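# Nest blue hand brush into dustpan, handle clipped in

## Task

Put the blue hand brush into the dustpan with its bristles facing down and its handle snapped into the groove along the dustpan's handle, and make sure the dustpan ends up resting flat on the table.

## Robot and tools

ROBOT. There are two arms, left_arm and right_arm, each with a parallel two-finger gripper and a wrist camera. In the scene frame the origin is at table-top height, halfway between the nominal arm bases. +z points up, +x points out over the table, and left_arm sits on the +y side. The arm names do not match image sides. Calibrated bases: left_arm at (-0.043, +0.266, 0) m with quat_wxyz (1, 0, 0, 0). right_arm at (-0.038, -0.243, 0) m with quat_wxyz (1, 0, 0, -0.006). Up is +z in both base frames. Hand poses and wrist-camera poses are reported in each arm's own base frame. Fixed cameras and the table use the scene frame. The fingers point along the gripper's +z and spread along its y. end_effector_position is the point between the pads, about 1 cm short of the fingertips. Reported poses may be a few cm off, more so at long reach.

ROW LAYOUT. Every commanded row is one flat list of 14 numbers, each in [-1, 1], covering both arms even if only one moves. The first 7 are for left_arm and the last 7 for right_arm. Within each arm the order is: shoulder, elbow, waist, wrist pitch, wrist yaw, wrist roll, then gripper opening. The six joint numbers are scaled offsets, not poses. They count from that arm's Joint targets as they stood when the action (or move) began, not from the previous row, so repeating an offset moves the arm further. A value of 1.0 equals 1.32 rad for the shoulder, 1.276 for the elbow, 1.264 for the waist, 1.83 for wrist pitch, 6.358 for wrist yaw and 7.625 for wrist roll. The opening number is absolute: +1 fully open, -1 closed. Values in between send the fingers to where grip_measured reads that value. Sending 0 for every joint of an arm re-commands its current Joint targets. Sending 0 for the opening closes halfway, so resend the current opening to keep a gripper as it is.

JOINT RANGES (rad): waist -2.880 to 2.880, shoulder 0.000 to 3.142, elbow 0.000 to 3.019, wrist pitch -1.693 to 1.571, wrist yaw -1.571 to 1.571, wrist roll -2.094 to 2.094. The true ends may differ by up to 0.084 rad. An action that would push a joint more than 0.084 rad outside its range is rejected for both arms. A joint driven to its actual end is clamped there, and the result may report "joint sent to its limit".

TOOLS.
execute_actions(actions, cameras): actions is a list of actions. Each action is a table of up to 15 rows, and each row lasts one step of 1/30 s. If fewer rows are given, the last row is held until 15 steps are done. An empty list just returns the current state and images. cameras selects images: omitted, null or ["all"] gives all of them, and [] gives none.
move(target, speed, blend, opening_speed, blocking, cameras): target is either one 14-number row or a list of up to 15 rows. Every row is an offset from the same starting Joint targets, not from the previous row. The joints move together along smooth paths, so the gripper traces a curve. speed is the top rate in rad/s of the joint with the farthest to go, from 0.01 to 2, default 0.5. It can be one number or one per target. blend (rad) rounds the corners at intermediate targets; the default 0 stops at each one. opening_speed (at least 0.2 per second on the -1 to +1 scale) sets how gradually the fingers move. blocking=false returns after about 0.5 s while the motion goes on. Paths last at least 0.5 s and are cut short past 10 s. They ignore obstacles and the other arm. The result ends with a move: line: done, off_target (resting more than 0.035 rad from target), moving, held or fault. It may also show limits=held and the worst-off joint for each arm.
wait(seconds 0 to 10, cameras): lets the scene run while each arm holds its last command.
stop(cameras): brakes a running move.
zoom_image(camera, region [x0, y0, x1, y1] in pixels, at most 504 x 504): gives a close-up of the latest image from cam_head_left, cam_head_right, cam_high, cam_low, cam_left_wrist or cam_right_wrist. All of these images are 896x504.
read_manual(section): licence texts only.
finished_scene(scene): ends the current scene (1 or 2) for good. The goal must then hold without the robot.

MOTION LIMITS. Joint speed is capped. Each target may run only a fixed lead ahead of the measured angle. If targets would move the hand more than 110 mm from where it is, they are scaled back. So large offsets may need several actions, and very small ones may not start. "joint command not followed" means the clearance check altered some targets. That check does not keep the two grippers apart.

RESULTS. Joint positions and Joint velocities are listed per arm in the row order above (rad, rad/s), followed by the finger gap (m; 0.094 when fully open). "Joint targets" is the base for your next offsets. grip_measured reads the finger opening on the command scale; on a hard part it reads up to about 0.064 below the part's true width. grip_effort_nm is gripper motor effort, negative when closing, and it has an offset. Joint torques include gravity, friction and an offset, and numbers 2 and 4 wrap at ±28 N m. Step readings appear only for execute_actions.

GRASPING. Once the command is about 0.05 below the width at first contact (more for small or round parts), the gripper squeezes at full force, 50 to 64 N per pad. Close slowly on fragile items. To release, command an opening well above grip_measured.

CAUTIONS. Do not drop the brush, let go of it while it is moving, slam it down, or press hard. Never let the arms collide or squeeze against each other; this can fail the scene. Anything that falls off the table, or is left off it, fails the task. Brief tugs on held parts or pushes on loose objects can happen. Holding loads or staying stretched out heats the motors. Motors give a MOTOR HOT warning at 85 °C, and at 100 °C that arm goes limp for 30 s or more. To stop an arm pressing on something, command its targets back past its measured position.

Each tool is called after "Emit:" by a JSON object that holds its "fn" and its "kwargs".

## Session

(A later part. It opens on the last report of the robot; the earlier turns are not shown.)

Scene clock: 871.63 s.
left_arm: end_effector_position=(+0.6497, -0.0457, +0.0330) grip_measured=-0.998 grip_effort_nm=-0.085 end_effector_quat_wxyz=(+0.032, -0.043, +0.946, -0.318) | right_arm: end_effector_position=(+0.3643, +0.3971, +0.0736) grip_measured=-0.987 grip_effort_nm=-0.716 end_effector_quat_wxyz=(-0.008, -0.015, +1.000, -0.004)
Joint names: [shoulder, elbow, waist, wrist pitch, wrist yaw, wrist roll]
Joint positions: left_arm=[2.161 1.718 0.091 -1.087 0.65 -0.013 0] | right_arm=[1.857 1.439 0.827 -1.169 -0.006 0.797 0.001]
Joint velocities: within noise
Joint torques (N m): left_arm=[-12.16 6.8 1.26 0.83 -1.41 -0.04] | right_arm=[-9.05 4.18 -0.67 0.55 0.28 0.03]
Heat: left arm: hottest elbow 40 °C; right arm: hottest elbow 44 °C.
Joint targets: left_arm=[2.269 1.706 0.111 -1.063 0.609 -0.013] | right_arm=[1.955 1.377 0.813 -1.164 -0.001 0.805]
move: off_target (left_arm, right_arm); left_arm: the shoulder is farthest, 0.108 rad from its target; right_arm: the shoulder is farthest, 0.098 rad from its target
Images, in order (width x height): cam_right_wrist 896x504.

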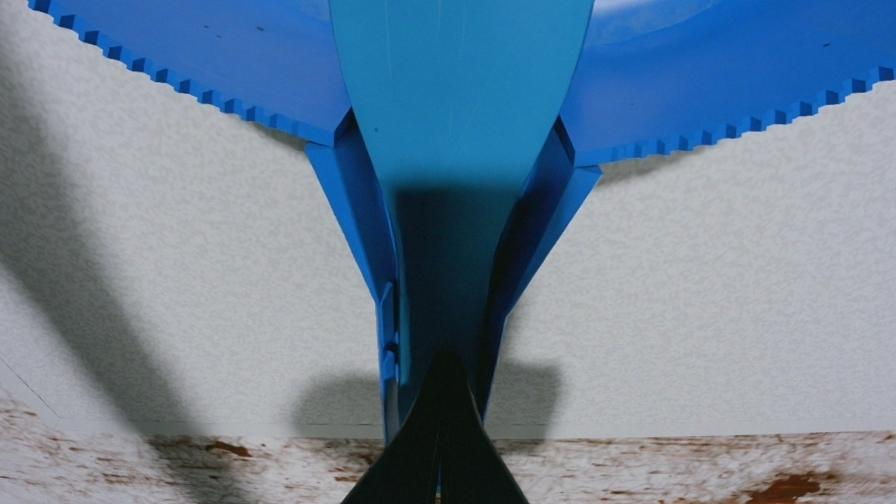

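Emit:
{"fn": "move", "kwargs": {"target": [0.04,0,0,0,0,0,-1.0,0.09,-0.05,0,0,0,0,-1.0], "speed": 0.06, "cameras": ["cam_right_wrist","cam_left_wrist"]}}

Emit:
{"fn": "zoom_image", "kwargs": {"camera": "cam_right_wrist", "region": [350, 250, 550, 450]}}

Scene clock: 878.63 s.
left_arm: end_effector_position=(+0.6496, -0.0464, +0.0331) grip_measured=-0.998 grip_effort_nm=-0.085 end_effector_quat_wxyz=(+0.032, -0.043, +0.946, -0.321) | right_arm: end_effector_position=(+0.3632, +0.3962, +0.0698) grip_measured=-0.987 grip_effort_nm=-0.716 end_effector_quat_wxyz=(-0.011, -0.015, +1.000, -0.006)
Joint names: [shoulder, elbow, waist, wrist pitch, wrist yaw, wrist roll]
Joint positions: left_arm=[2.162 1.718 0.091 -1.087 0.655 -0.013 0] | right_arm=[1.863 1.436 0.827 -1.169 -0.008 0.797 0.001]
Joint velocities: within noise
Joint torques (N m): left_arm=[-8.06 6.82 1.14 0.85 -1.58 -0.05] | right_arm=[-5.77 2.22 -0.26 0.5 0.26 0.01]
Heat: left arm: hottest elbow 40 °C; right arm: hottest elbow 42 °C.
Joint targets: left_arm=[2.320 1.706 0.111 -1.063 0.609 -0.013] | right_arm=[2.008 1.351 0.817 -1.166 -0.003 0.803]
move: off_target (left_arm, right_arm); left_arm: the shoulder is farthest, 0.160 rad from its target; right_arm: the shoulder is farthest, 0.211 rad from its target
Images, in order (width x height): cam_left_wrist 896x504, cam_right_wrist 896x504.

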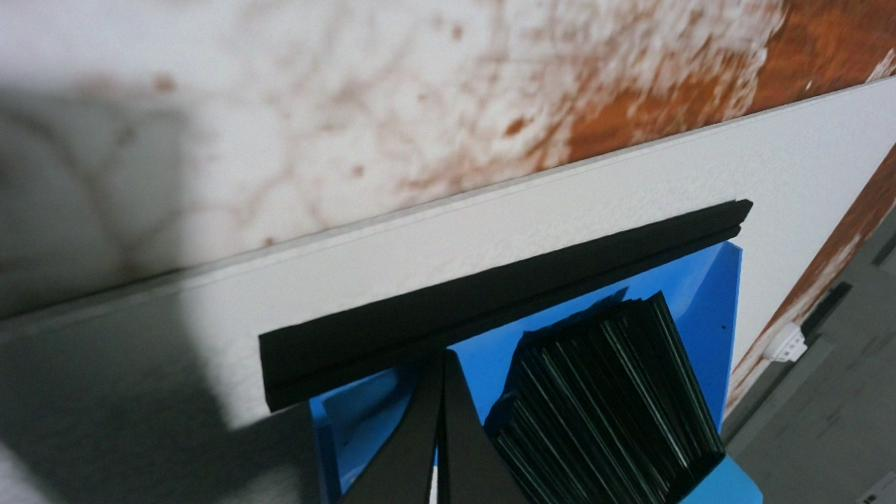

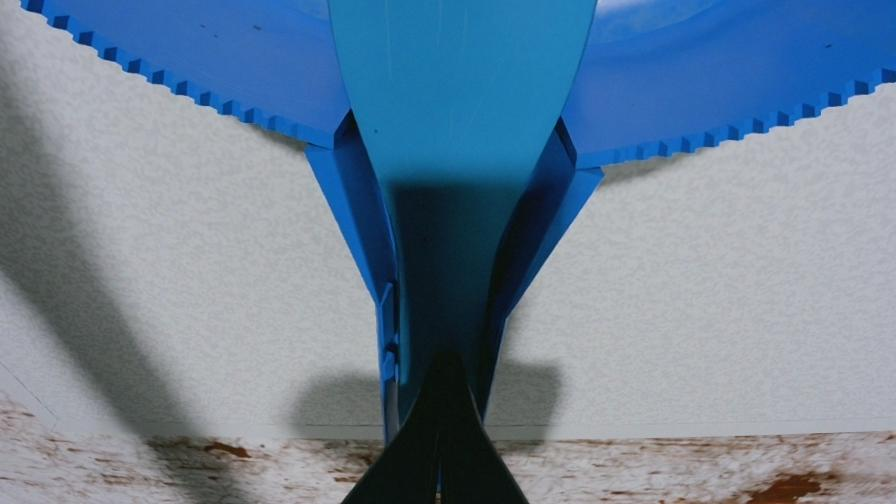

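Scaled by 2.520 from the camera's 896x504 image, which has a finer 1280x720 frame.

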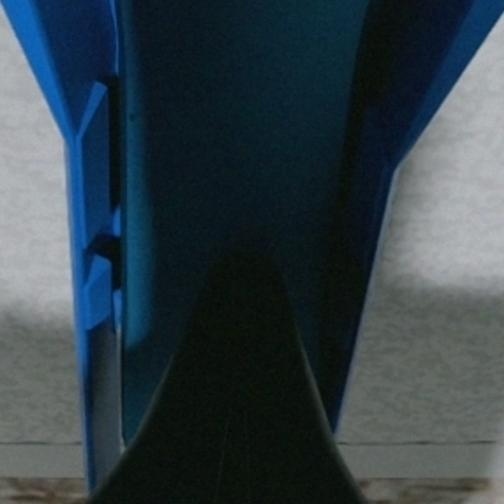

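Emit:
{"fn": "move", "kwargs": {"target": [-0.05,0,0,0,0,0,-1.0,-0.133,0.1,0,-0.04,0,0,-1.0], "speed": 0.15, "cameras": []}}

Emit:
{"fn": "move", "kwargs": {"target": [0,0,0,0,0,0,-1.0,-0.0795,0.195,0,-0.1875,0,0,-1.0], "speed": 0.5, "cameras": ["cam_right_wrist"]}}

Emit:
{"fn": "zoom_image", "kwargs": {"camera": "cam_right_wrist", "region": [330, 50, 480, 200]}}

Scene clock: 897.93 s.
left_arm: end_effector_position=(+0.6496, -0.0454, +0.0325) grip_measured=-0.998 grip_effort_nm=-0.085 end_effector_quat_wxyz=(+0.032, -0.043, +0.947, -0.318) | right_arm: end_effector_position=(+0.3597, +0.3893, +0.0883) grip_measured=-0.987 grip_effort_nm=-0.716 end_effector_quat_wxyz=(-0.016, -0.013, +1.000, -0.013)
Joint names: [shoulder, elbow, waist, wrist pitch, wrist yaw, wrist roll]
Joint positions: left_arm=[2.162 1.718 0.091 -1.087 0.649 -0.013 0] | right_arm=[1.836 1.448 0.824 -1.224 -0.005 0.797 0.001]
Joint velocities: within noise
Joint torques (N m): left_arm=[-13.33 6.84 1.2 0.81 -1.35 -0.05] | right_arm=[-15.85 11.96 0.79 -0.23 0.13 0.01]
Heat: left arm: hottest elbow 40 °C; right arm: hottest elbow 40 °C.
Joint targets: left_arm=[2.254 1.706 0.111 -1.063 0.609 -0.013] | right_arm=[1.833 1.479 0.818 -1.239 -0.003 0.803]
move: off_target (left_arm); left_arm: the shoulder is farthest, 0.092 rad from its target
No camera images: "cameras" was empty.

Scene clock: 899.27 s.
left_arm: end_effector_position=(+0.6496, -0.0453, +0.0324) grip_measured=-0.998 grip_effort_nm=-0.085 end_effector_quat_wxyz=(+0.032, -0.043, +0.947, -0.318) | right_arm: end_effector_position=(+0.3519, +0.3807, +0.2358) grip_measured=-0.987 grip_effort_nm=-0.716 end_effector_quat_wxyz=(-0.014, -0.014, +1.000, -0.012)
Joint names: [shoulder, elbow, waist, wrist pitch, wrist yaw, wrist roll]
Joint positions: left_arm=[2.162 1.718 0.091 -1.087 0.649 -0.013 0] | right_arm=[1.721 1.686 0.824 -1.572 -0.004 0.797 0.001]
Joint velocities: within noise
Joint torques (N m): left_arm=[-13.27 6.84 1.32 0.85 -1.33 -0.04] | right_arm=[-14.21 13.68 0.03 0.06 0.13 0.01]
Heat: left arm: hottest elbow 40 °C; right arm: hottest elbow 40 °C.
Joint targets: left_arm=[2.254 1.706 0.111 -1.063 0.610 -0.013] | right_arm=[1.728 1.728 0.818 -1.582 -0.003 0.803]
move: off_target (left_arm, right_arm); left_arm: the shoulder is farthest, 0.092 rad from its target; right_arm: the elbow is farthest, 0.042 rad from its target
Images, in order (width x height): cam_right_wrist 896x504.

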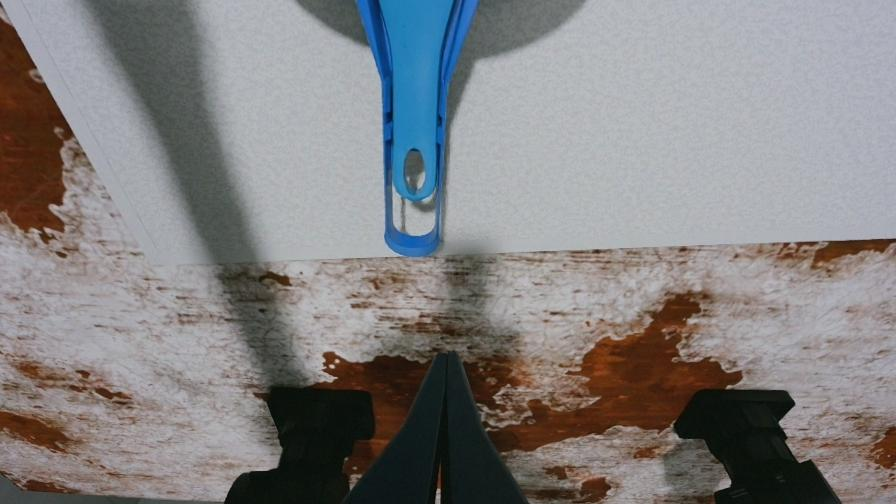

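Scaled by 3.360 from the camera's 896x504 image, which has a finer 1280x720 frame.

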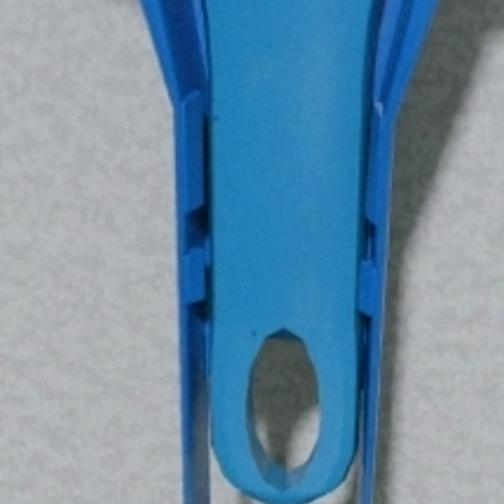

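Emit:
{"fn": "move", "kwargs": {"target": [0,0,0,0,0,0,-1.0,-0.5667,-0.669,-0.01,0.4306,0,-0.105,-1.0], "speed": 0.9, "cameras": ["cam_right_wrist"]}}

Emit:
{"fn": "zoom_image", "kwargs": {"camera": "cam_right_wrist", "region": [360, 30, 520, 170]}}

Emit:
{"fn": "move", "kwargs": {"target": [0,0,0,0,0,0,-1.0,0.305,-0.542,0,0.99,0,0,-1.0], "speed": 0.9, "cameras": ["cam_right_wrist"]}}

Emit:
{"fn": "zoom_image", "kwargs": {"camera": "cam_right_wrist", "region": [350, 130, 470, 230]}}

Scene clock: 910.47 s.
left_arm: end_effector_position=(+0.6496, -0.0453, +0.0324) grip_measured=-0.998 grip_effort_nm=-0.090 end_effector_quat_wxyz=(+0.032, -0.043, +0.947, -0.318) | right_arm: end_effector_position=(+0.2738, +0.2890, +0.2497) grip_measured=-0.987 grip_effort_nm=-0.711 end_effector_quat_wxyz=(+0.296, -0.369, +0.871, +0.131)
Joint names: [shoulder, elbow, waist, wrist pitch, wrist yaw, wrist roll]
Joint positions: left_arm=[2.162 1.718 0.091 -1.087 0.649 -0.013 0] | right_arm=[0.981 0.879 0.812 -0.81 -0.004 0.012 0.001]
Joint velocities: within noise
Joint torques (N m): left_arm=[-13.45 6.84 1.2 0.83 -1.32 -0.04] | right_arm=[-6.42 10.85 0.03 2.21 0.05 -0.13]
Heat: left arm: hottest elbow 40 °C; right arm: hottest elbow 44 °C.
Joint targets: left_arm=[2.254 1.706 0.111 -1.063 0.610 -0.013] | right_arm=[0.980 0.874 0.805 -0.794 -0.003 0.002]
move: off_target (left_arm); left_arm: the shoulder is farthest, 0.092 rad from its target
Images, in order (width x height): cam_right_wrist 896x504.

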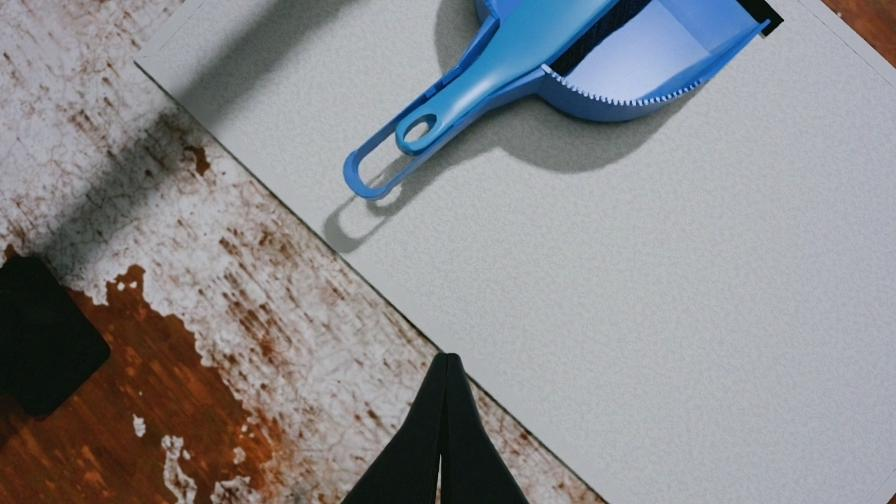

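Scaled by 3.150 from the camera's 896x504 image, which has a finer 1280x720 frame.

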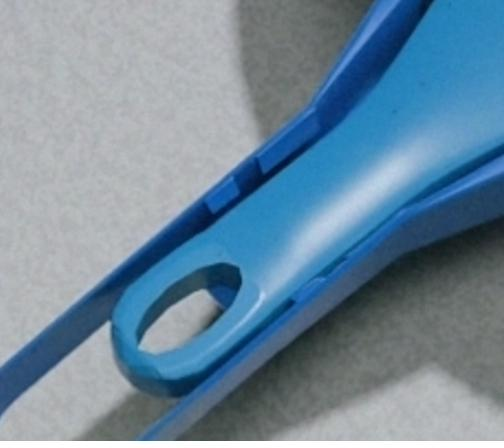

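Scene clock: 913.20 s.
left_arm: end_effector_position=(+0.6496, -0.0453, +0.0324) grip_measured=-0.998 grip_effort_nm=-0.085 end_effector_quat_wxyz=(+0.032, -0.043, +0.947, -0.318) | right_arm: end_effector_position=(+0.2745, +0.2897, +0.1157) grip_measured=-0.987 grip_effort_nm=-0.716 end_effector_quat_wxyz=(+0.585, -0.301, +0.708, +0.257)
Joint names: [shoulder, elbow, waist, wrist pitch, wrist yaw, wrist roll]
Joint positions: left_arm=[2.162 1.718 0.091 -1.087 0.649 -0.013 0] | right_arm=[1.372 0.187 0.812 0.999 -0.004 0.011 0.001]
Joint velocities: within noise
Joint torques (N m): left_arm=[-13.33 6.87 1.26 0.83 -1.33 -0.05] | right_arm=[-5.54 5.22 0.03 2.88 0.05 -0.14]
Heat: left arm: hottest elbow 40 °C; right arm: hottest elbow 43 °C.
Joint targets: left_arm=[2.254 1.706 0.111 -1.063 0.610 -0.013] | right_arm=[1.383 0.183 0.805 1.018 -0.003 0.002]
move: off_target (left_arm); left_arm: the shoulder is farthest, 0.092 rad from its target
Images, in order (width x height): cam_right_wrist 896x504.

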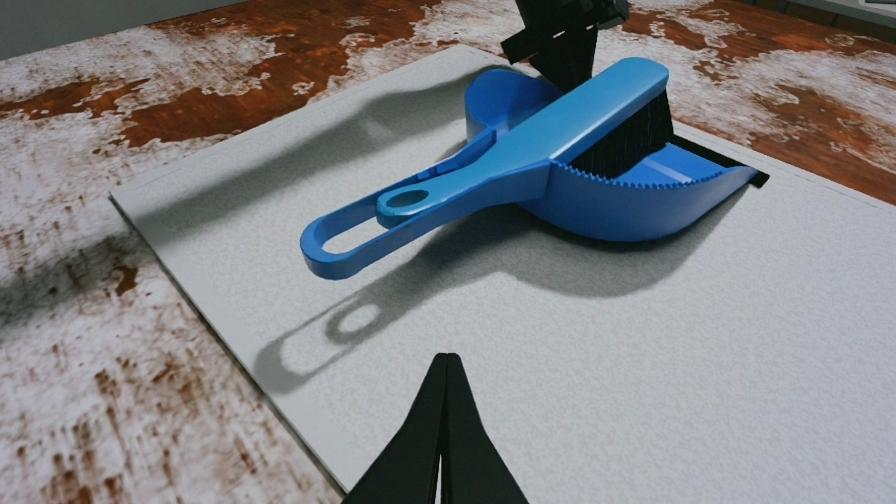

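Scaled by 4.200 from the camera's 896x504 image, which has a finer 1280x720 frame.

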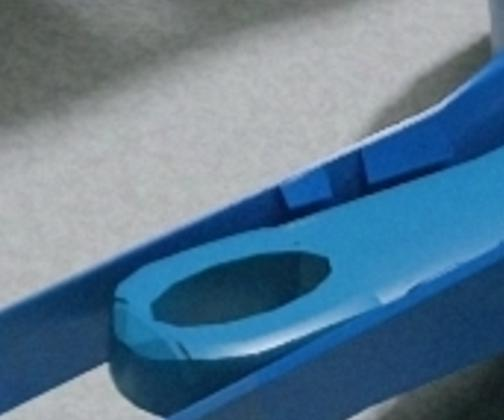

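Emit:
{"fn": "move", "kwargs": {"target": [0,0,0,0,0,0,-1.0,-0.3045,0.5415,0,-0.990,0,0,-1.0], "speed": 0.9, "cameras": []}}

Emit:
{"fn": "move", "kwargs": {"target": [0,0,0,0,0,0,-1.0,0.797,0.818,-0.0775,-0.3617,0,0.0888,0.5], "speed": 0.7, "cameras": ["cam_right_wrist","cam_high","cam_head_right"]}}

Scene clock: 953.30 s.
left_arm: end_effector_position=(+0.6496, -0.0453, +0.0324) grip_measured=-0.998 grip_effort_nm=-0.090 end_effector_quat_wxyz=(+0.032, -0.043, +0.947, -0.318) | right_arm: end_effector_position=(+0.2681, +0.2829, +0.2238) grip_measured=-0.987 grip_effort_nm=-0.711 end_effector_quat_wxyz=(+0.283, -0.371, +0.876, +0.126)
Joint names: [shoulder, elbow, waist, wrist pitch, wrist yaw, wrist roll]
Joint positions: left_arm=[2.162 1.718 0.091 -1.087 0.649 -0.013 0] | right_arm=[0.982 0.823 0.812 -0.783 -0.004 0.011 0.001]
Joint velocities: within noise
Joint torques (N m): left_arm=[-13.45 6.87 1.14 0.87 -1.34 -0.04] | right_arm=[-6.3 15.41 0.03 1.05 0.05 -0.14]
Heat: left arm: hottest elbow 40 °C; right arm: hottest elbow 40 °C.
Joint targets: left_arm=[2.254 1.706 0.111 -1.063 0.610 -0.013] | right_arm=[0.981 0.874 0.805 -0.794 -0.003 0.002]
move: off_target (left_arm, right_arm); left_arm: the shoulder is farthest, 0.092 rad from its target; right_arm: the elbow is farthest, 0.051 rad from its target
No camera images: "cameras" was empty.

Scene clock: 955.73 s.
left_arm: end_effector_position=(+0.6496, -0.0453, +0.0324) grip_measured=-0.998 grip_effort_nm=-0.085 end_effector_quat_wxyz=(+0.032, -0.043, +0.947, -0.318) | right_arm: end_effector_position=(+0.4690, +0.4039, +0.1357) grip_measured=+0.498 grip_effort_nm=0.125 end_effector_quat_wxyz=(-0.013, -0.020, +1.000, -0.008)
Joint names: [shoulder, elbow, waist, wrist pitch, wrist yaw, wrist roll]
Joint positions: left_arm=[2.162 1.718 0.091 -1.087 0.649 -0.013 0] | right_arm=[2.026 1.87 0.71 -1.446 -0.004 0.67 0.07]
Joint velocities: within noise
Joint torques (N m): left_arm=[-13.33 6.87 1.08 0.8 -1.32 -0.03] | right_arm=[-18.14 13.9 0.32 -0.09 0.12 0]
Heat: left arm: hottest elbow 40 °C; right arm: hottest elbow 40 °C.
Joint targets: left_arm=[2.254 1.706 0.111 -1.063 0.610 -0.013] | right_arm=[2.033 1.917 0.707 -1.456 -0.003 0.679]
move: off_target (left_arm, right_arm); left_arm: the shoulder is farthest, 0.092 rad from its target; right_arm: the elbow is farthest, 0.048 rad from its target
Images, in order (width x height): cam_head_right 896x504, cam_high 896x504, cam_right_wrist 896x504.

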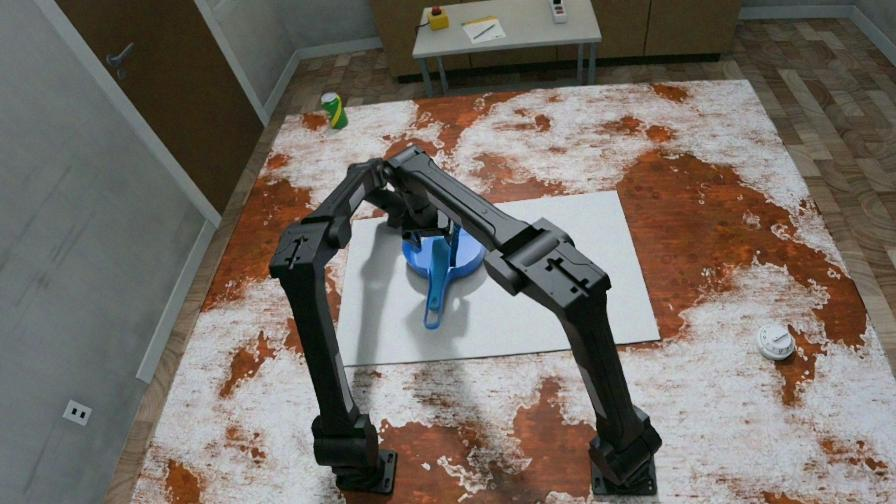

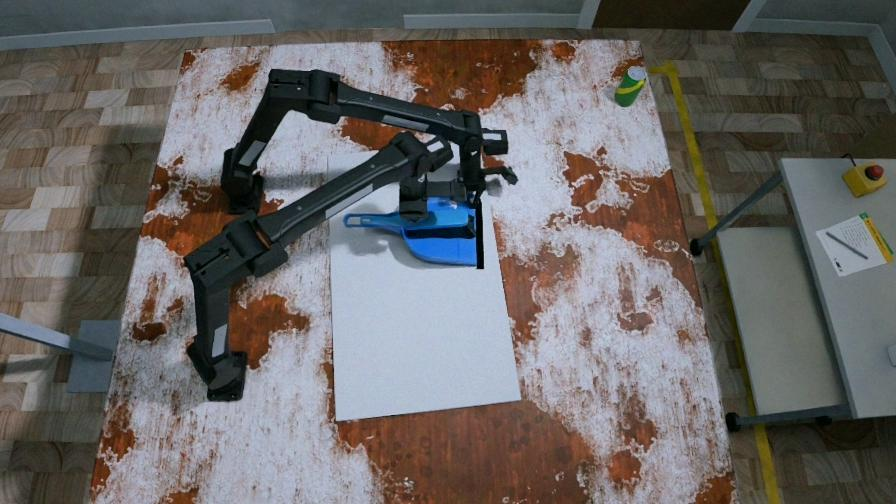

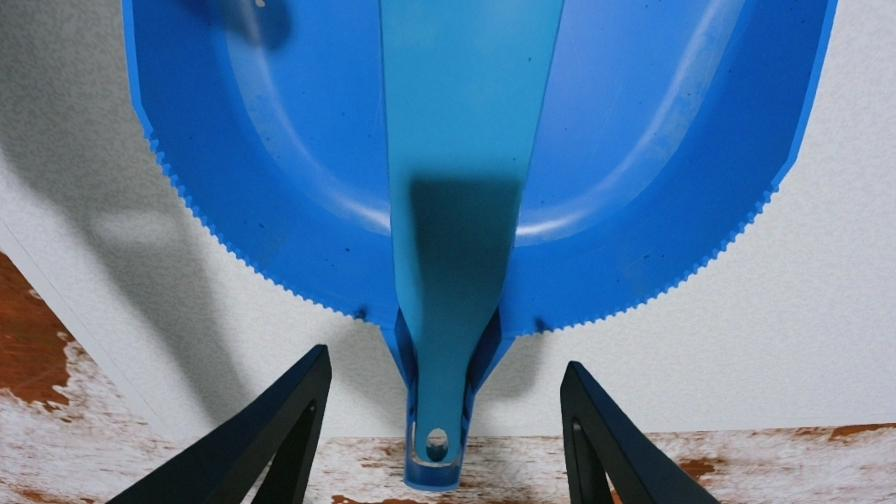

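Emit:
{"fn": "move", "kwargs": {"target": [0,0,0,0,0,0,-1.0,0.0295,-0.101,-0.0055,0.0905,0,0,0.5], "speed": 0.2, "cameras": ["cam_right_wrist"]}}

Emit:
{"fn": "move", "kwargs": {"target": [0,0,0,0,0,0,-1.0,0,0,0,0,0,0,-0.15], "speed": 0.2, "opening_speed": 0.4, "cameras": ["cam_right_wrist"]}}

Scene clock: 966.13 s.
left_arm: end_effector_position=(+0.6496, -0.0453, +0.0324) grip_measured=-0.998 grip_effort_nm=-0.085 end_effector_quat_wxyz=(+0.032, -0.043, +0.947, -0.318) | right_arm: end_effector_position=(+0.4773, +0.4078, +0.0872) grip_measured=+0.498 grip_effort_nm=0.120 end_effector_quat_wxyz=(+0.000, -0.018, +1.000, +0.003)
Joint names: [shoulder, elbow, waist, wrist pitch, wrist yaw, wrist roll]
Joint positions: left_arm=[2.162 1.718 0.091 -1.087 0.649 -0.013 0] | right_arm=[2.056 1.79 0.707 -1.301 -0.004 0.67 0.07]
Joint velocities: within noise
Joint torques (N m): left_arm=[-13.39 6.83 1.14 0.81 -1.33 -0.04] | right_arm=[-17.73 9.63 -0.15 0.83 0.12 0.03]
Heat: left arm: hottest elbow 40 °C; right arm: hottest elbow 44 °C.
Joint targets: left_arm=[2.254 1.706 0.111 -1.063 0.610 -0.013] | right_arm=[2.072 1.788 0.700 -1.290 -0.003 0.679]
move: off_target (left_arm); left_arm: the shoulder is farthest, 0.092 rad from its target
Images, in order (width x height): cam_right_wrist 896x504.

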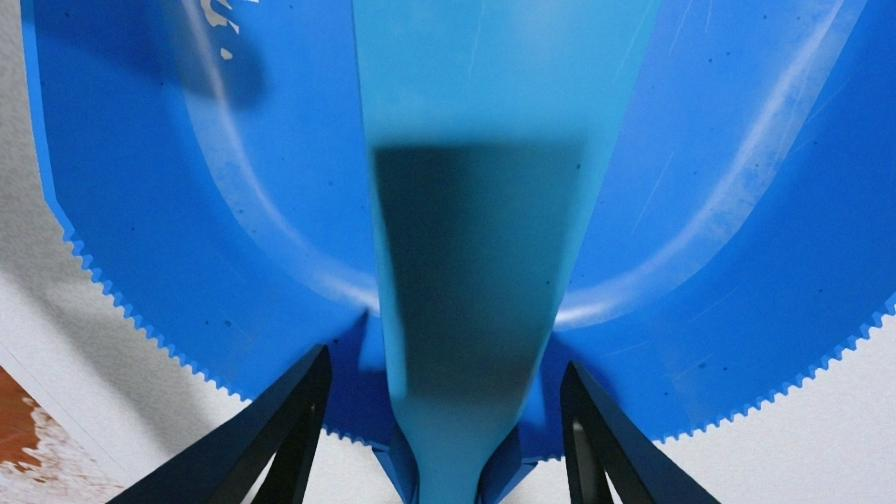

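Scene clock: 968.20 s.
left_arm: end_effector_position=(+0.6498, -0.0452, +0.0324) grip_measured=-0.998 grip_effort_nm=-0.090 end_effector_quat_wxyz=(+0.032, -0.043, +0.947, -0.317) | right_arm: end_effector_position=(+0.4794, +0.4057, +0.0877) grip_measured=-0.149 grip_effort_nm=-0.051 end_effector_quat_wxyz=(+0.001, -0.015, +1.000, +0.002)
Joint names: [shoulder, elbow, waist, wrist pitch, wrist yaw, wrist roll]
Joint positions: left_arm=[2.162 1.718 0.091 -1.086 0.648 -0.013 0] | right_arm=[2.056 1.79 0.703 -1.301 -0.001 0.673 0.04]
Joint velocities: within noise
Joint torques (N m): left_arm=[-13.39 6.86 1.38 0.76 -1.29 -0.04] | right_arm=[-16.56 9.61 0.38 0.83 -0.02 0.01]
Heat: left arm: hottest elbow 40 °C; right arm: hottest elbow 43 °C.
Joint targets: left_arm=[2.254 1.706 0.111 -1.063 0.609 -0.013] | right_arm=[2.072 1.788 0.700 -1.290 -0.003 0.679]
move: off_target (left_arm); left_arm: the shoulder is farthest, 0.092 rad from its target
Images, in order (width x height): cam_right_wrist 896x504.

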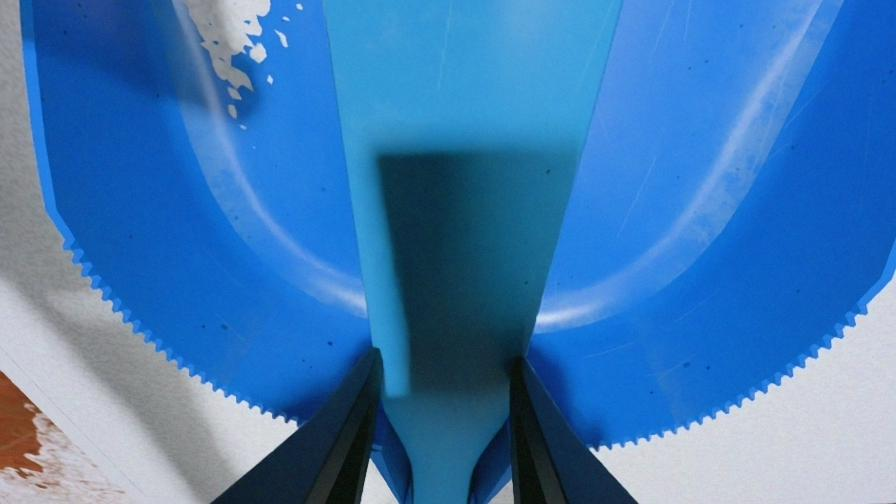

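Emit:
{"fn": "move", "kwargs": {"target": [0,0,0,0,0,0,-1.0,0,0,0,0,0,0,-0.3], "speed": 0.2, "opening_speed": 0.3, "cameras": ["cam_right_wrist"]}}

Emit:
{"fn": "move", "kwargs": {"target": [0,0,0,0,0,0,-1.0,-0.035,0,0,-0.01,0,0,-0.3], "speed": 0.06, "cameras": ["cam_right_wrist","cam_left_wrist"]}}

Scene clock: 974.93 s.
left_arm: end_effector_position=(+0.6498, -0.0452, +0.0324) grip_measured=-0.998 grip_effort_nm=-0.085 end_effector_quat_wxyz=(+0.032, -0.043, +0.947, -0.317) | right_arm: end_effector_position=(+0.4794, +0.4057, +0.0877) grip_measured=-0.297 grip_effort_nm=-0.115 end_effector_quat_wxyz=(+0.001, -0.015, +1.000, +0.002)
Joint names: [shoulder, elbow, waist, wrist pitch, wrist yaw, wrist roll]
Joint positions: left_arm=[2.162 1.718 0.091 -1.086 0.648 -0.013 0] | right_arm=[2.056 1.79 0.703 -1.301 -0.001 0.673 0.033]
Joint velocities: within noise
Joint torques (N m): left_arm=[-13.33 6.86 1.38 0.8 -1.3 -0.04] | right_arm=[-17.49 9.62 0.38 0.81 -0.02 0.01]
Heat: left arm: hottest elbow 40 °C; right arm: hottest elbow 43 °C.
Joint targets: left_arm=[2.254 1.706 0.111 -1.063 0.609 -0.013] | right_arm=[2.072 1.788 0.700 -1.290 -0.003 0.679]
move: off_target (left_arm); left_arm: the shoulder is farthest, 0.092 rad from its target
Images, in order (width x height): cam_right_wrist 896x504.

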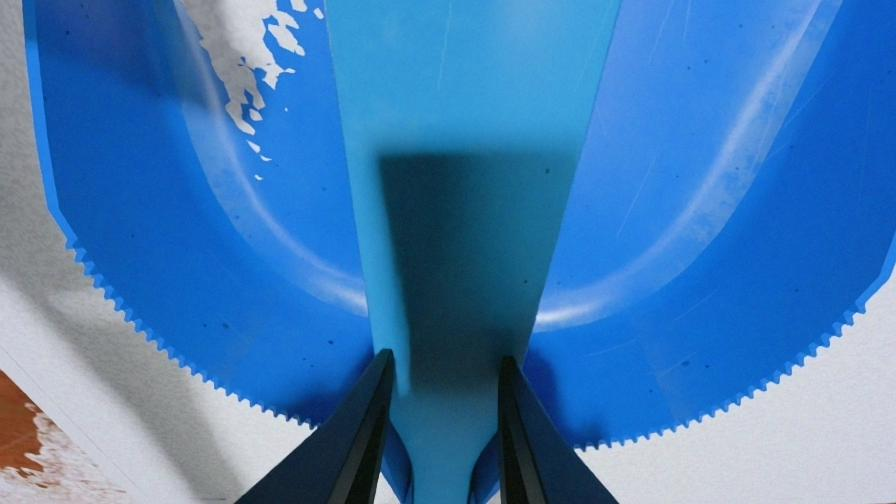

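Scene clock: 976.20 s.
left_arm: end_effector_position=(+0.6498, -0.0452, +0.0324) grip_measured=-0.998 grip_effort_nm=-0.085 end_effector_quat_wxyz=(+0.032, -0.043, +0.947, -0.317) | right_arm: end_effector_position=(+0.4801, +0.4063, +0.1027) grip_measured=-0.298 grip_effort_nm=-0.105 end_effector_quat_wxyz=(+0.011, -0.015, +1.000, +0.010)
Joint names: [shoulder, elbow, waist, wrist pitch, wrist yaw, wrist roll]
Joint positions: left_arm=[2.162 1.718 0.091 -1.086 0.648 -0.013 0] | right_arm=[2.031 1.79 0.703 -1.301 -0.001 0.673 0.033]
Joint velocities: within noise
Joint torques (N m): left_arm=[-13.33 6.84 1.14 0.81 -1.3 -0.04] | right_arm=[-19.25 9.81 0.38 0.12 -0.02 0.01]
Heat: left arm: hottest elbow 40 °C; right arm: hottest elbow 42 °C.
Joint targets: left_arm=[2.254 1.706 0.111 -1.063 0.609 -0.013] | right_arm=[2.025 1.788 0.700 -1.309 -0.003 0.679]
move: off_target (left_arm); left_arm: the shoulder is farthest, 0.092 rad from its target
Images, in order (width x height): cam_left_wrist 896x504, cam_right_wrist 896x504.

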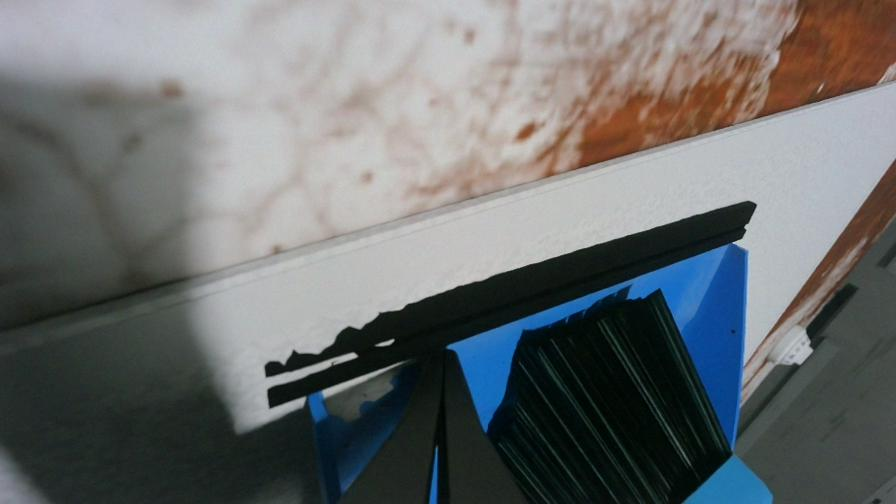

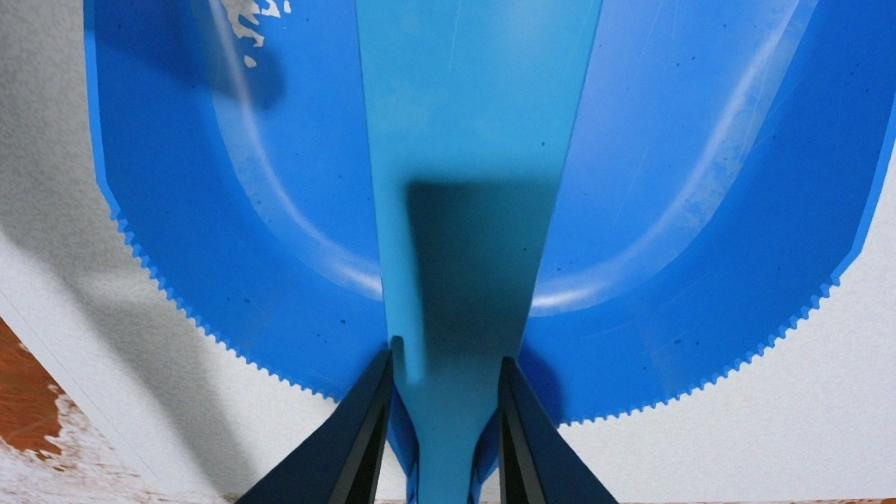

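Emit:
{"fn": "move", "kwargs": {"target": [0,0,0,0,0,0,-1.0,0,0,0,0,0,0,0.3], "speed": 0.2, "cameras": []}}

Emit:
{"fn": "move", "kwargs": {"target": [0,0,0,0,0,0,-1.0,0.0477,-0.0196,0,0.0344,0,0,0.3], "speed": 0.1, "cameras": ["cam_right_wrist"]}}

Emit:
{"fn": "move", "kwargs": {"target": [0,0,0,0,0,0,-1.0,0,0,0,0,0,0,-0.5], "speed": 0.2, "opening_speed": 0.5, "cameras": ["cam_right_wrist"]}}

Scene clock: 991.07 s.
left_arm: end_effector_position=(+0.6498, -0.0452, +0.0324) grip_measured=-0.998 grip_effort_nm=-0.081 end_effector_quat_wxyz=(+0.032, -0.043, +0.947, -0.317) | right_arm: end_effector_position=(+0.4801, +0.4063, +0.1027) grip_measured=+0.297 grip_effort_nm=0.125 end_effector_quat_wxyz=(+0.011, -0.015, +1.000, +0.010)
Joint names: [shoulder, elbow, waist, wrist pitch, wrist yaw, wrist roll]
Joint positions: left_arm=[2.162 1.718 0.091 -1.086 0.648 -0.013 0] | right_arm=[2.031 1.79 0.703 -1.301 -0.001 0.673 0.061]
Joint velocities: within noise
Joint torques (N m): left_arm=[-13.39 6.87 1.08 0.75 -1.29 -0.05] | right_arm=[-18.84 9.73 0.38 0.1 -0.02 0.01]
Heat: left arm: hottest elbow 40 °C; right arm: hottest elbow 42 °C.
Joint targets: left_arm=[2.254 1.706 0.111 -1.063 0.609 -0.013] | right_arm=[2.025 1.788 0.700 -1.309 -0.003 0.679]
move: off_target (left_arm); left_arm: the shoulder is farthest, 0.092 rad from its target
No camera images: "cameras" was empty.

Scene clock: 992.23 s.
left_arm: end_effector_position=(+0.6498, -0.0452, +0.0324) grip_measured=-0.998 grip_effort_nm=-0.085 end_effector_quat_wxyz=(+0.032, -0.043, +0.947, -0.317) | right_arm: end_effector_position=(+0.4802, +0.4064, +0.0681) grip_measured=+0.298 grip_effort_nm=0.129 end_effector_quat_wxyz=(+0.002, -0.015, +1.000, +0.002)
Joint names: [shoulder, elbow, waist, wrist pitch, wrist yaw, wrist roll]
Joint positions: left_arm=[2.162 1.718 0.091 -1.086 0.648 -0.013 0] | right_arm=[2.073 1.765 0.703 -1.256 -0.001 0.673 0.061]
Joint velocities: within noise
Joint torques (N m): left_arm=[-13.51 6.86 1.08 0.8 -1.29 -0.05] | right_arm=[-17.73 9.43 0.38 0.83 -0.02 0.01]
Heat: left arm: hottest elbow 40 °C; right arm: hottest elbow 42 °C.
Joint targets: left_arm=[2.254 1.706 0.111 -1.063 0.609 -0.013] | right_arm=[2.088 1.764 0.700 -1.246 -0.003 0.679]
move: off_target (left_arm); left_arm: the shoulder is farthest, 0.092 rad from its target
Images, in order (width x height): cam_right_wrist 896x504.

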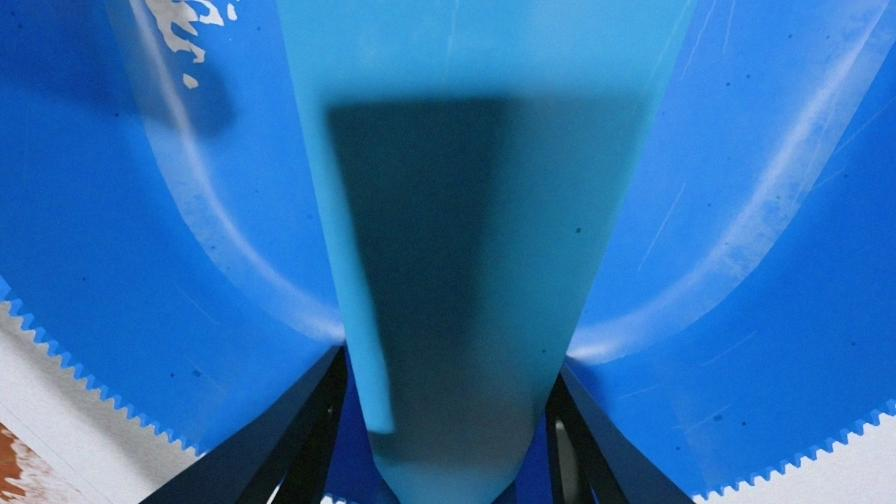

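Scene clock: 994.03 s.
left_arm: end_effector_position=(+0.6498, -0.0452, +0.0324) grip_measured=-0.998 grip_effort_nm=-0.090 end_effector_quat_wxyz=(+0.032, -0.043, +0.947, -0.317) | right_arm: end_effector_position=(+0.4804, +0.4062, +0.0681) grip_measured=-0.028 grip_effort_nm=-1.013 end_effector_quat_wxyz=(+0.002, -0.015, +1.000, +0.002)
Joint names: [shoulder, elbow, waist, wrist pitch, wrist yaw, wrist roll]
Joint positions: left_arm=[2.162 1.718 0.091 -1.086 0.648 -0.013 0] | right_arm=[2.073 1.765 0.702 -1.256 -0.001 0.673 0.046]
Joint velocities: within noise
Joint torques (N m): left_arm=[-13.39 6.86 1.08 0.77 -1.3 -0.05] | right_arm=[-17.61 9.51 0.38 0.83 -0.02 0.01]
Heat: left arm: hottest elbow 40 °C; right arm: hottest elbow 42 °C.
Joint targets: left_arm=[2.254 1.706 0.111 -1.063 0.609 -0.013] | right_arm=[2.088 1.764 0.700 -1.246 -0.003 0.679]
move: off_target (left_arm); left_arm: the shoulder is farthest, 0.092 rad from its target
Images, in order (width x height): cam_right_wrist 896x504.

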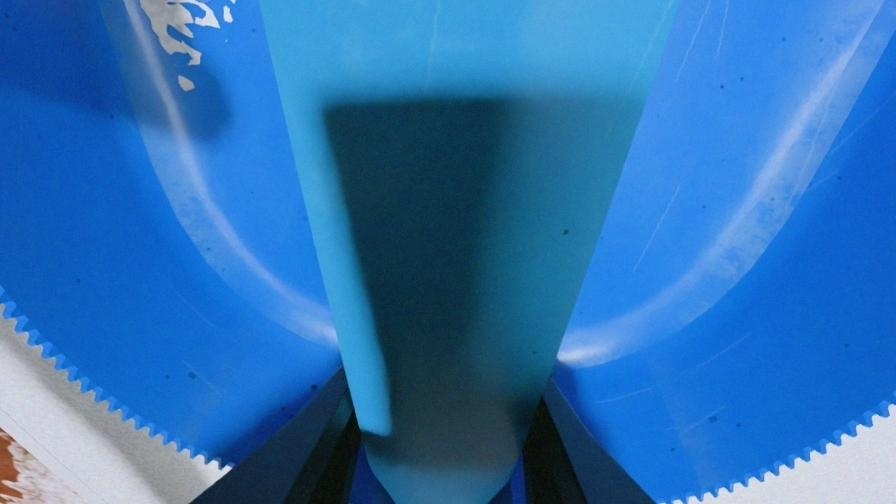

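Emit:
{"fn": "move", "kwargs": {"target": [0,0,0,0,0,0,-1.0,-0.05,0,0,0,0,0,-0.5], "speed": 0.06, "cameras": ["cam_right_wrist","cam_left_wrist"]}}

Scene clock: 1002.43 s.
left_arm: end_effector_position=(+0.6498, -0.0452, +0.0324) grip_measured=-0.998 grip_effort_nm=-0.085 end_effector_quat_wxyz=(+0.032, -0.043, +0.947, -0.317) | right_arm: end_effector_position=(+0.4811, +0.4062, +0.0797) grip_measured=-0.028 grip_effort_nm=-1.028 end_effector_quat_wxyz=(+0.011, -0.014, +1.000, +0.009)
Joint names: [shoulder, elbow, waist, wrist pitch, wrist yaw, wrist roll]
Joint positions: left_arm=[2.162 1.718 0.091 -1.086 0.648 -0.013 0] | right_arm=[2.051 1.76 0.702 -1.252 0.001 0.673 0.046]
Joint velocities: within noise
Joint torques (N m): left_arm=[-13.45 6.82 1.14 0.79 -1.3 -0.03] | right_arm=[-20.48 10.09 0.44 0.62 -0.08 0.01]
Heat: left arm: hottest elbow 40 °C; right arm: hottest elbow 43 °C.
Joint targets: left_arm=[2.254 1.706 0.111 -1.063 0.609 -0.013] | right_arm=[2.022 1.763 0.700 -1.246 -0.003 0.679]
move: off_target (left_arm); left_arm: the shoulder is farthest, 0.092 rad from its target
Images, in order (width x height): cam_left_wrist 896x504, cam_right_wrist 896x504.

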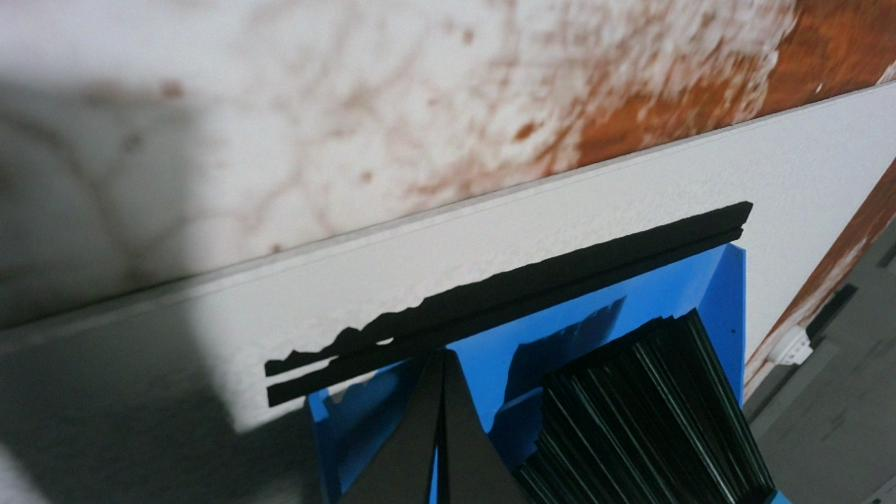

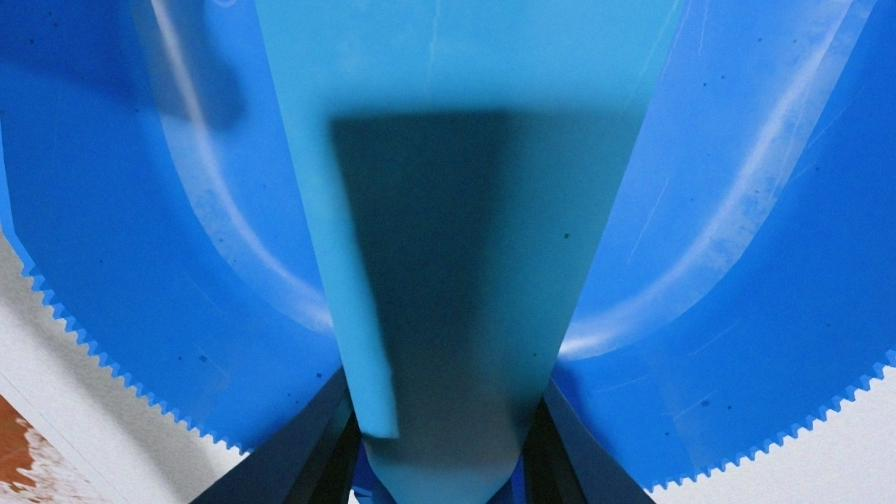

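Emit:
{"fn": "move", "kwargs": {"target": [0,0,0,0,0,0,-1.0,0.045,0,0,0,0,0,-0.5], "speed": 0.06, "cameras": ["cam_right_wrist"]}}

Emit:
{"fn": "move", "kwargs": {"target": [0,0,0,0,0,0,-1.0,0,0,0,0,0,0,0.4], "opening_speed": 0.5, "cameras": ["cam_right_wrist","cam_left_wrist"]}}

Scene clock: 1045.60 s.
left_arm: end_effector_position=(+0.6498, -0.0452, +0.0324) grip_measured=-0.998 grip_effort_nm=-0.085 end_effector_quat_wxyz=(+0.032, -0.043, +0.947, -0.317) | right_arm: end_effector_position=(+0.4803, +0.4056, +0.0698) grip_measured=-0.028 grip_effort_nm=-1.023 end_effector_quat_wxyz=(+0.005, -0.014, +1.000, +0.003)
Joint names: [shoulder, elbow, waist, wrist pitch, wrist yaw, wrist roll]
Joint positions: left_arm=[2.162 1.718 0.091 -1.086 0.648 -0.013 0] | right_arm=[2.067 1.759 0.702 -1.252 0.001 0.673 0.046]
Joint velocities: within noise
Joint torques (N m): left_arm=[-13.33 6.83 1.26 0.83 -1.31 -0.03] | right_arm=[-18.02 10 0.44 0.66 -0.08 0]
Heat: left arm: hottest elbow 40 °C; right arm: hottest shoulder 44 °C.
Joint targets: left_arm=[2.254 1.706 0.111 -1.063 0.609 -0.013] | right_arm=[2.082 1.763 0.700 -1.246 -0.003 0.679]
move: off_target (left_arm); left_arm: the shoulder is farthest, 0.092 rad from its target
Images, in order (width x height): cam_right_wrist 896x504.

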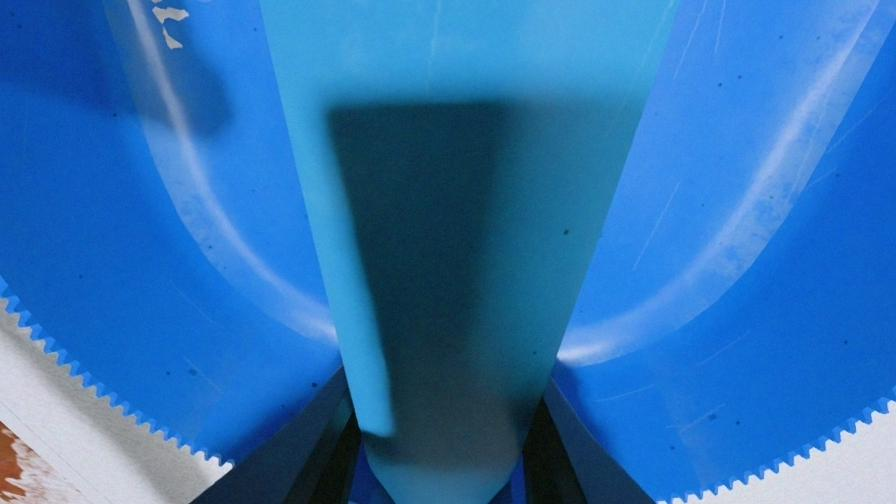

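Scene clock: 1047.73 s.
left_arm: end_effector_position=(+0.6498, -0.0452, +0.0324) grip_measured=-0.998 grip_effort_nm=-0.085 end_effector_quat_wxyz=(+0.032, -0.043, +0.947, -0.317) | right_arm: end_effector_position=(+0.4802, +0.4058, +0.0698) grip_measured=+0.397 grip_effort_nm=0.125 end_effector_quat_wxyz=(+0.004, -0.014, +1.000, +0.004)
Joint names: [shoulder, elbow, waist, wrist pitch, wrist yaw, wrist roll]
Joint positions: left_arm=[2.162 1.718 0.091 -1.086 0.648 -0.013 0] | right_arm=[2.067 1.759 0.702 -1.252 -0.001 0.673 0.066]
Joint velocities: within noise
Joint torques (N m): left_arm=[-13.45 6.84 1.32 0.8 -1.3 -0.04] | right_arm=[-17.79 9.94 0.44 0.66 -0.03 0]
Heat: left arm: hottest elbow 40 °C; right arm: hottest elbow 44 °C.
Joint targets: left_arm=[2.254 1.706 0.111 -1.063 0.609 -0.013] | right_arm=[2.082 1.763 0.700 -1.246 -0.003 0.679]
move: off_target (left_arm); left_arm: the shoulder is farthest, 0.092 rad from its target
Images, in order (width x height): cam_left_wrist 896x504, cam_right_wrist 896x504.

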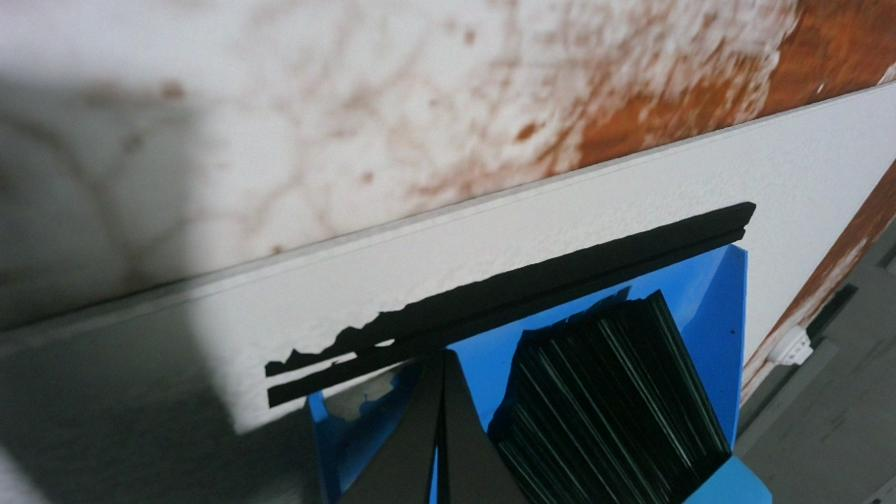

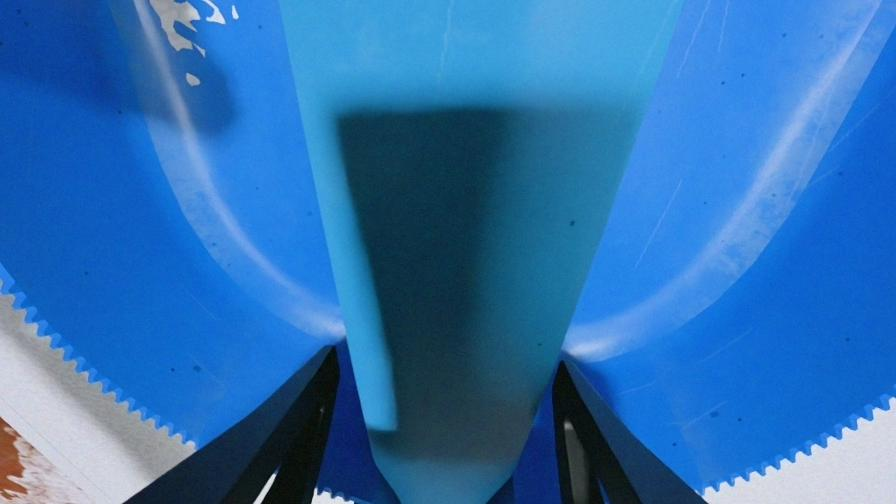

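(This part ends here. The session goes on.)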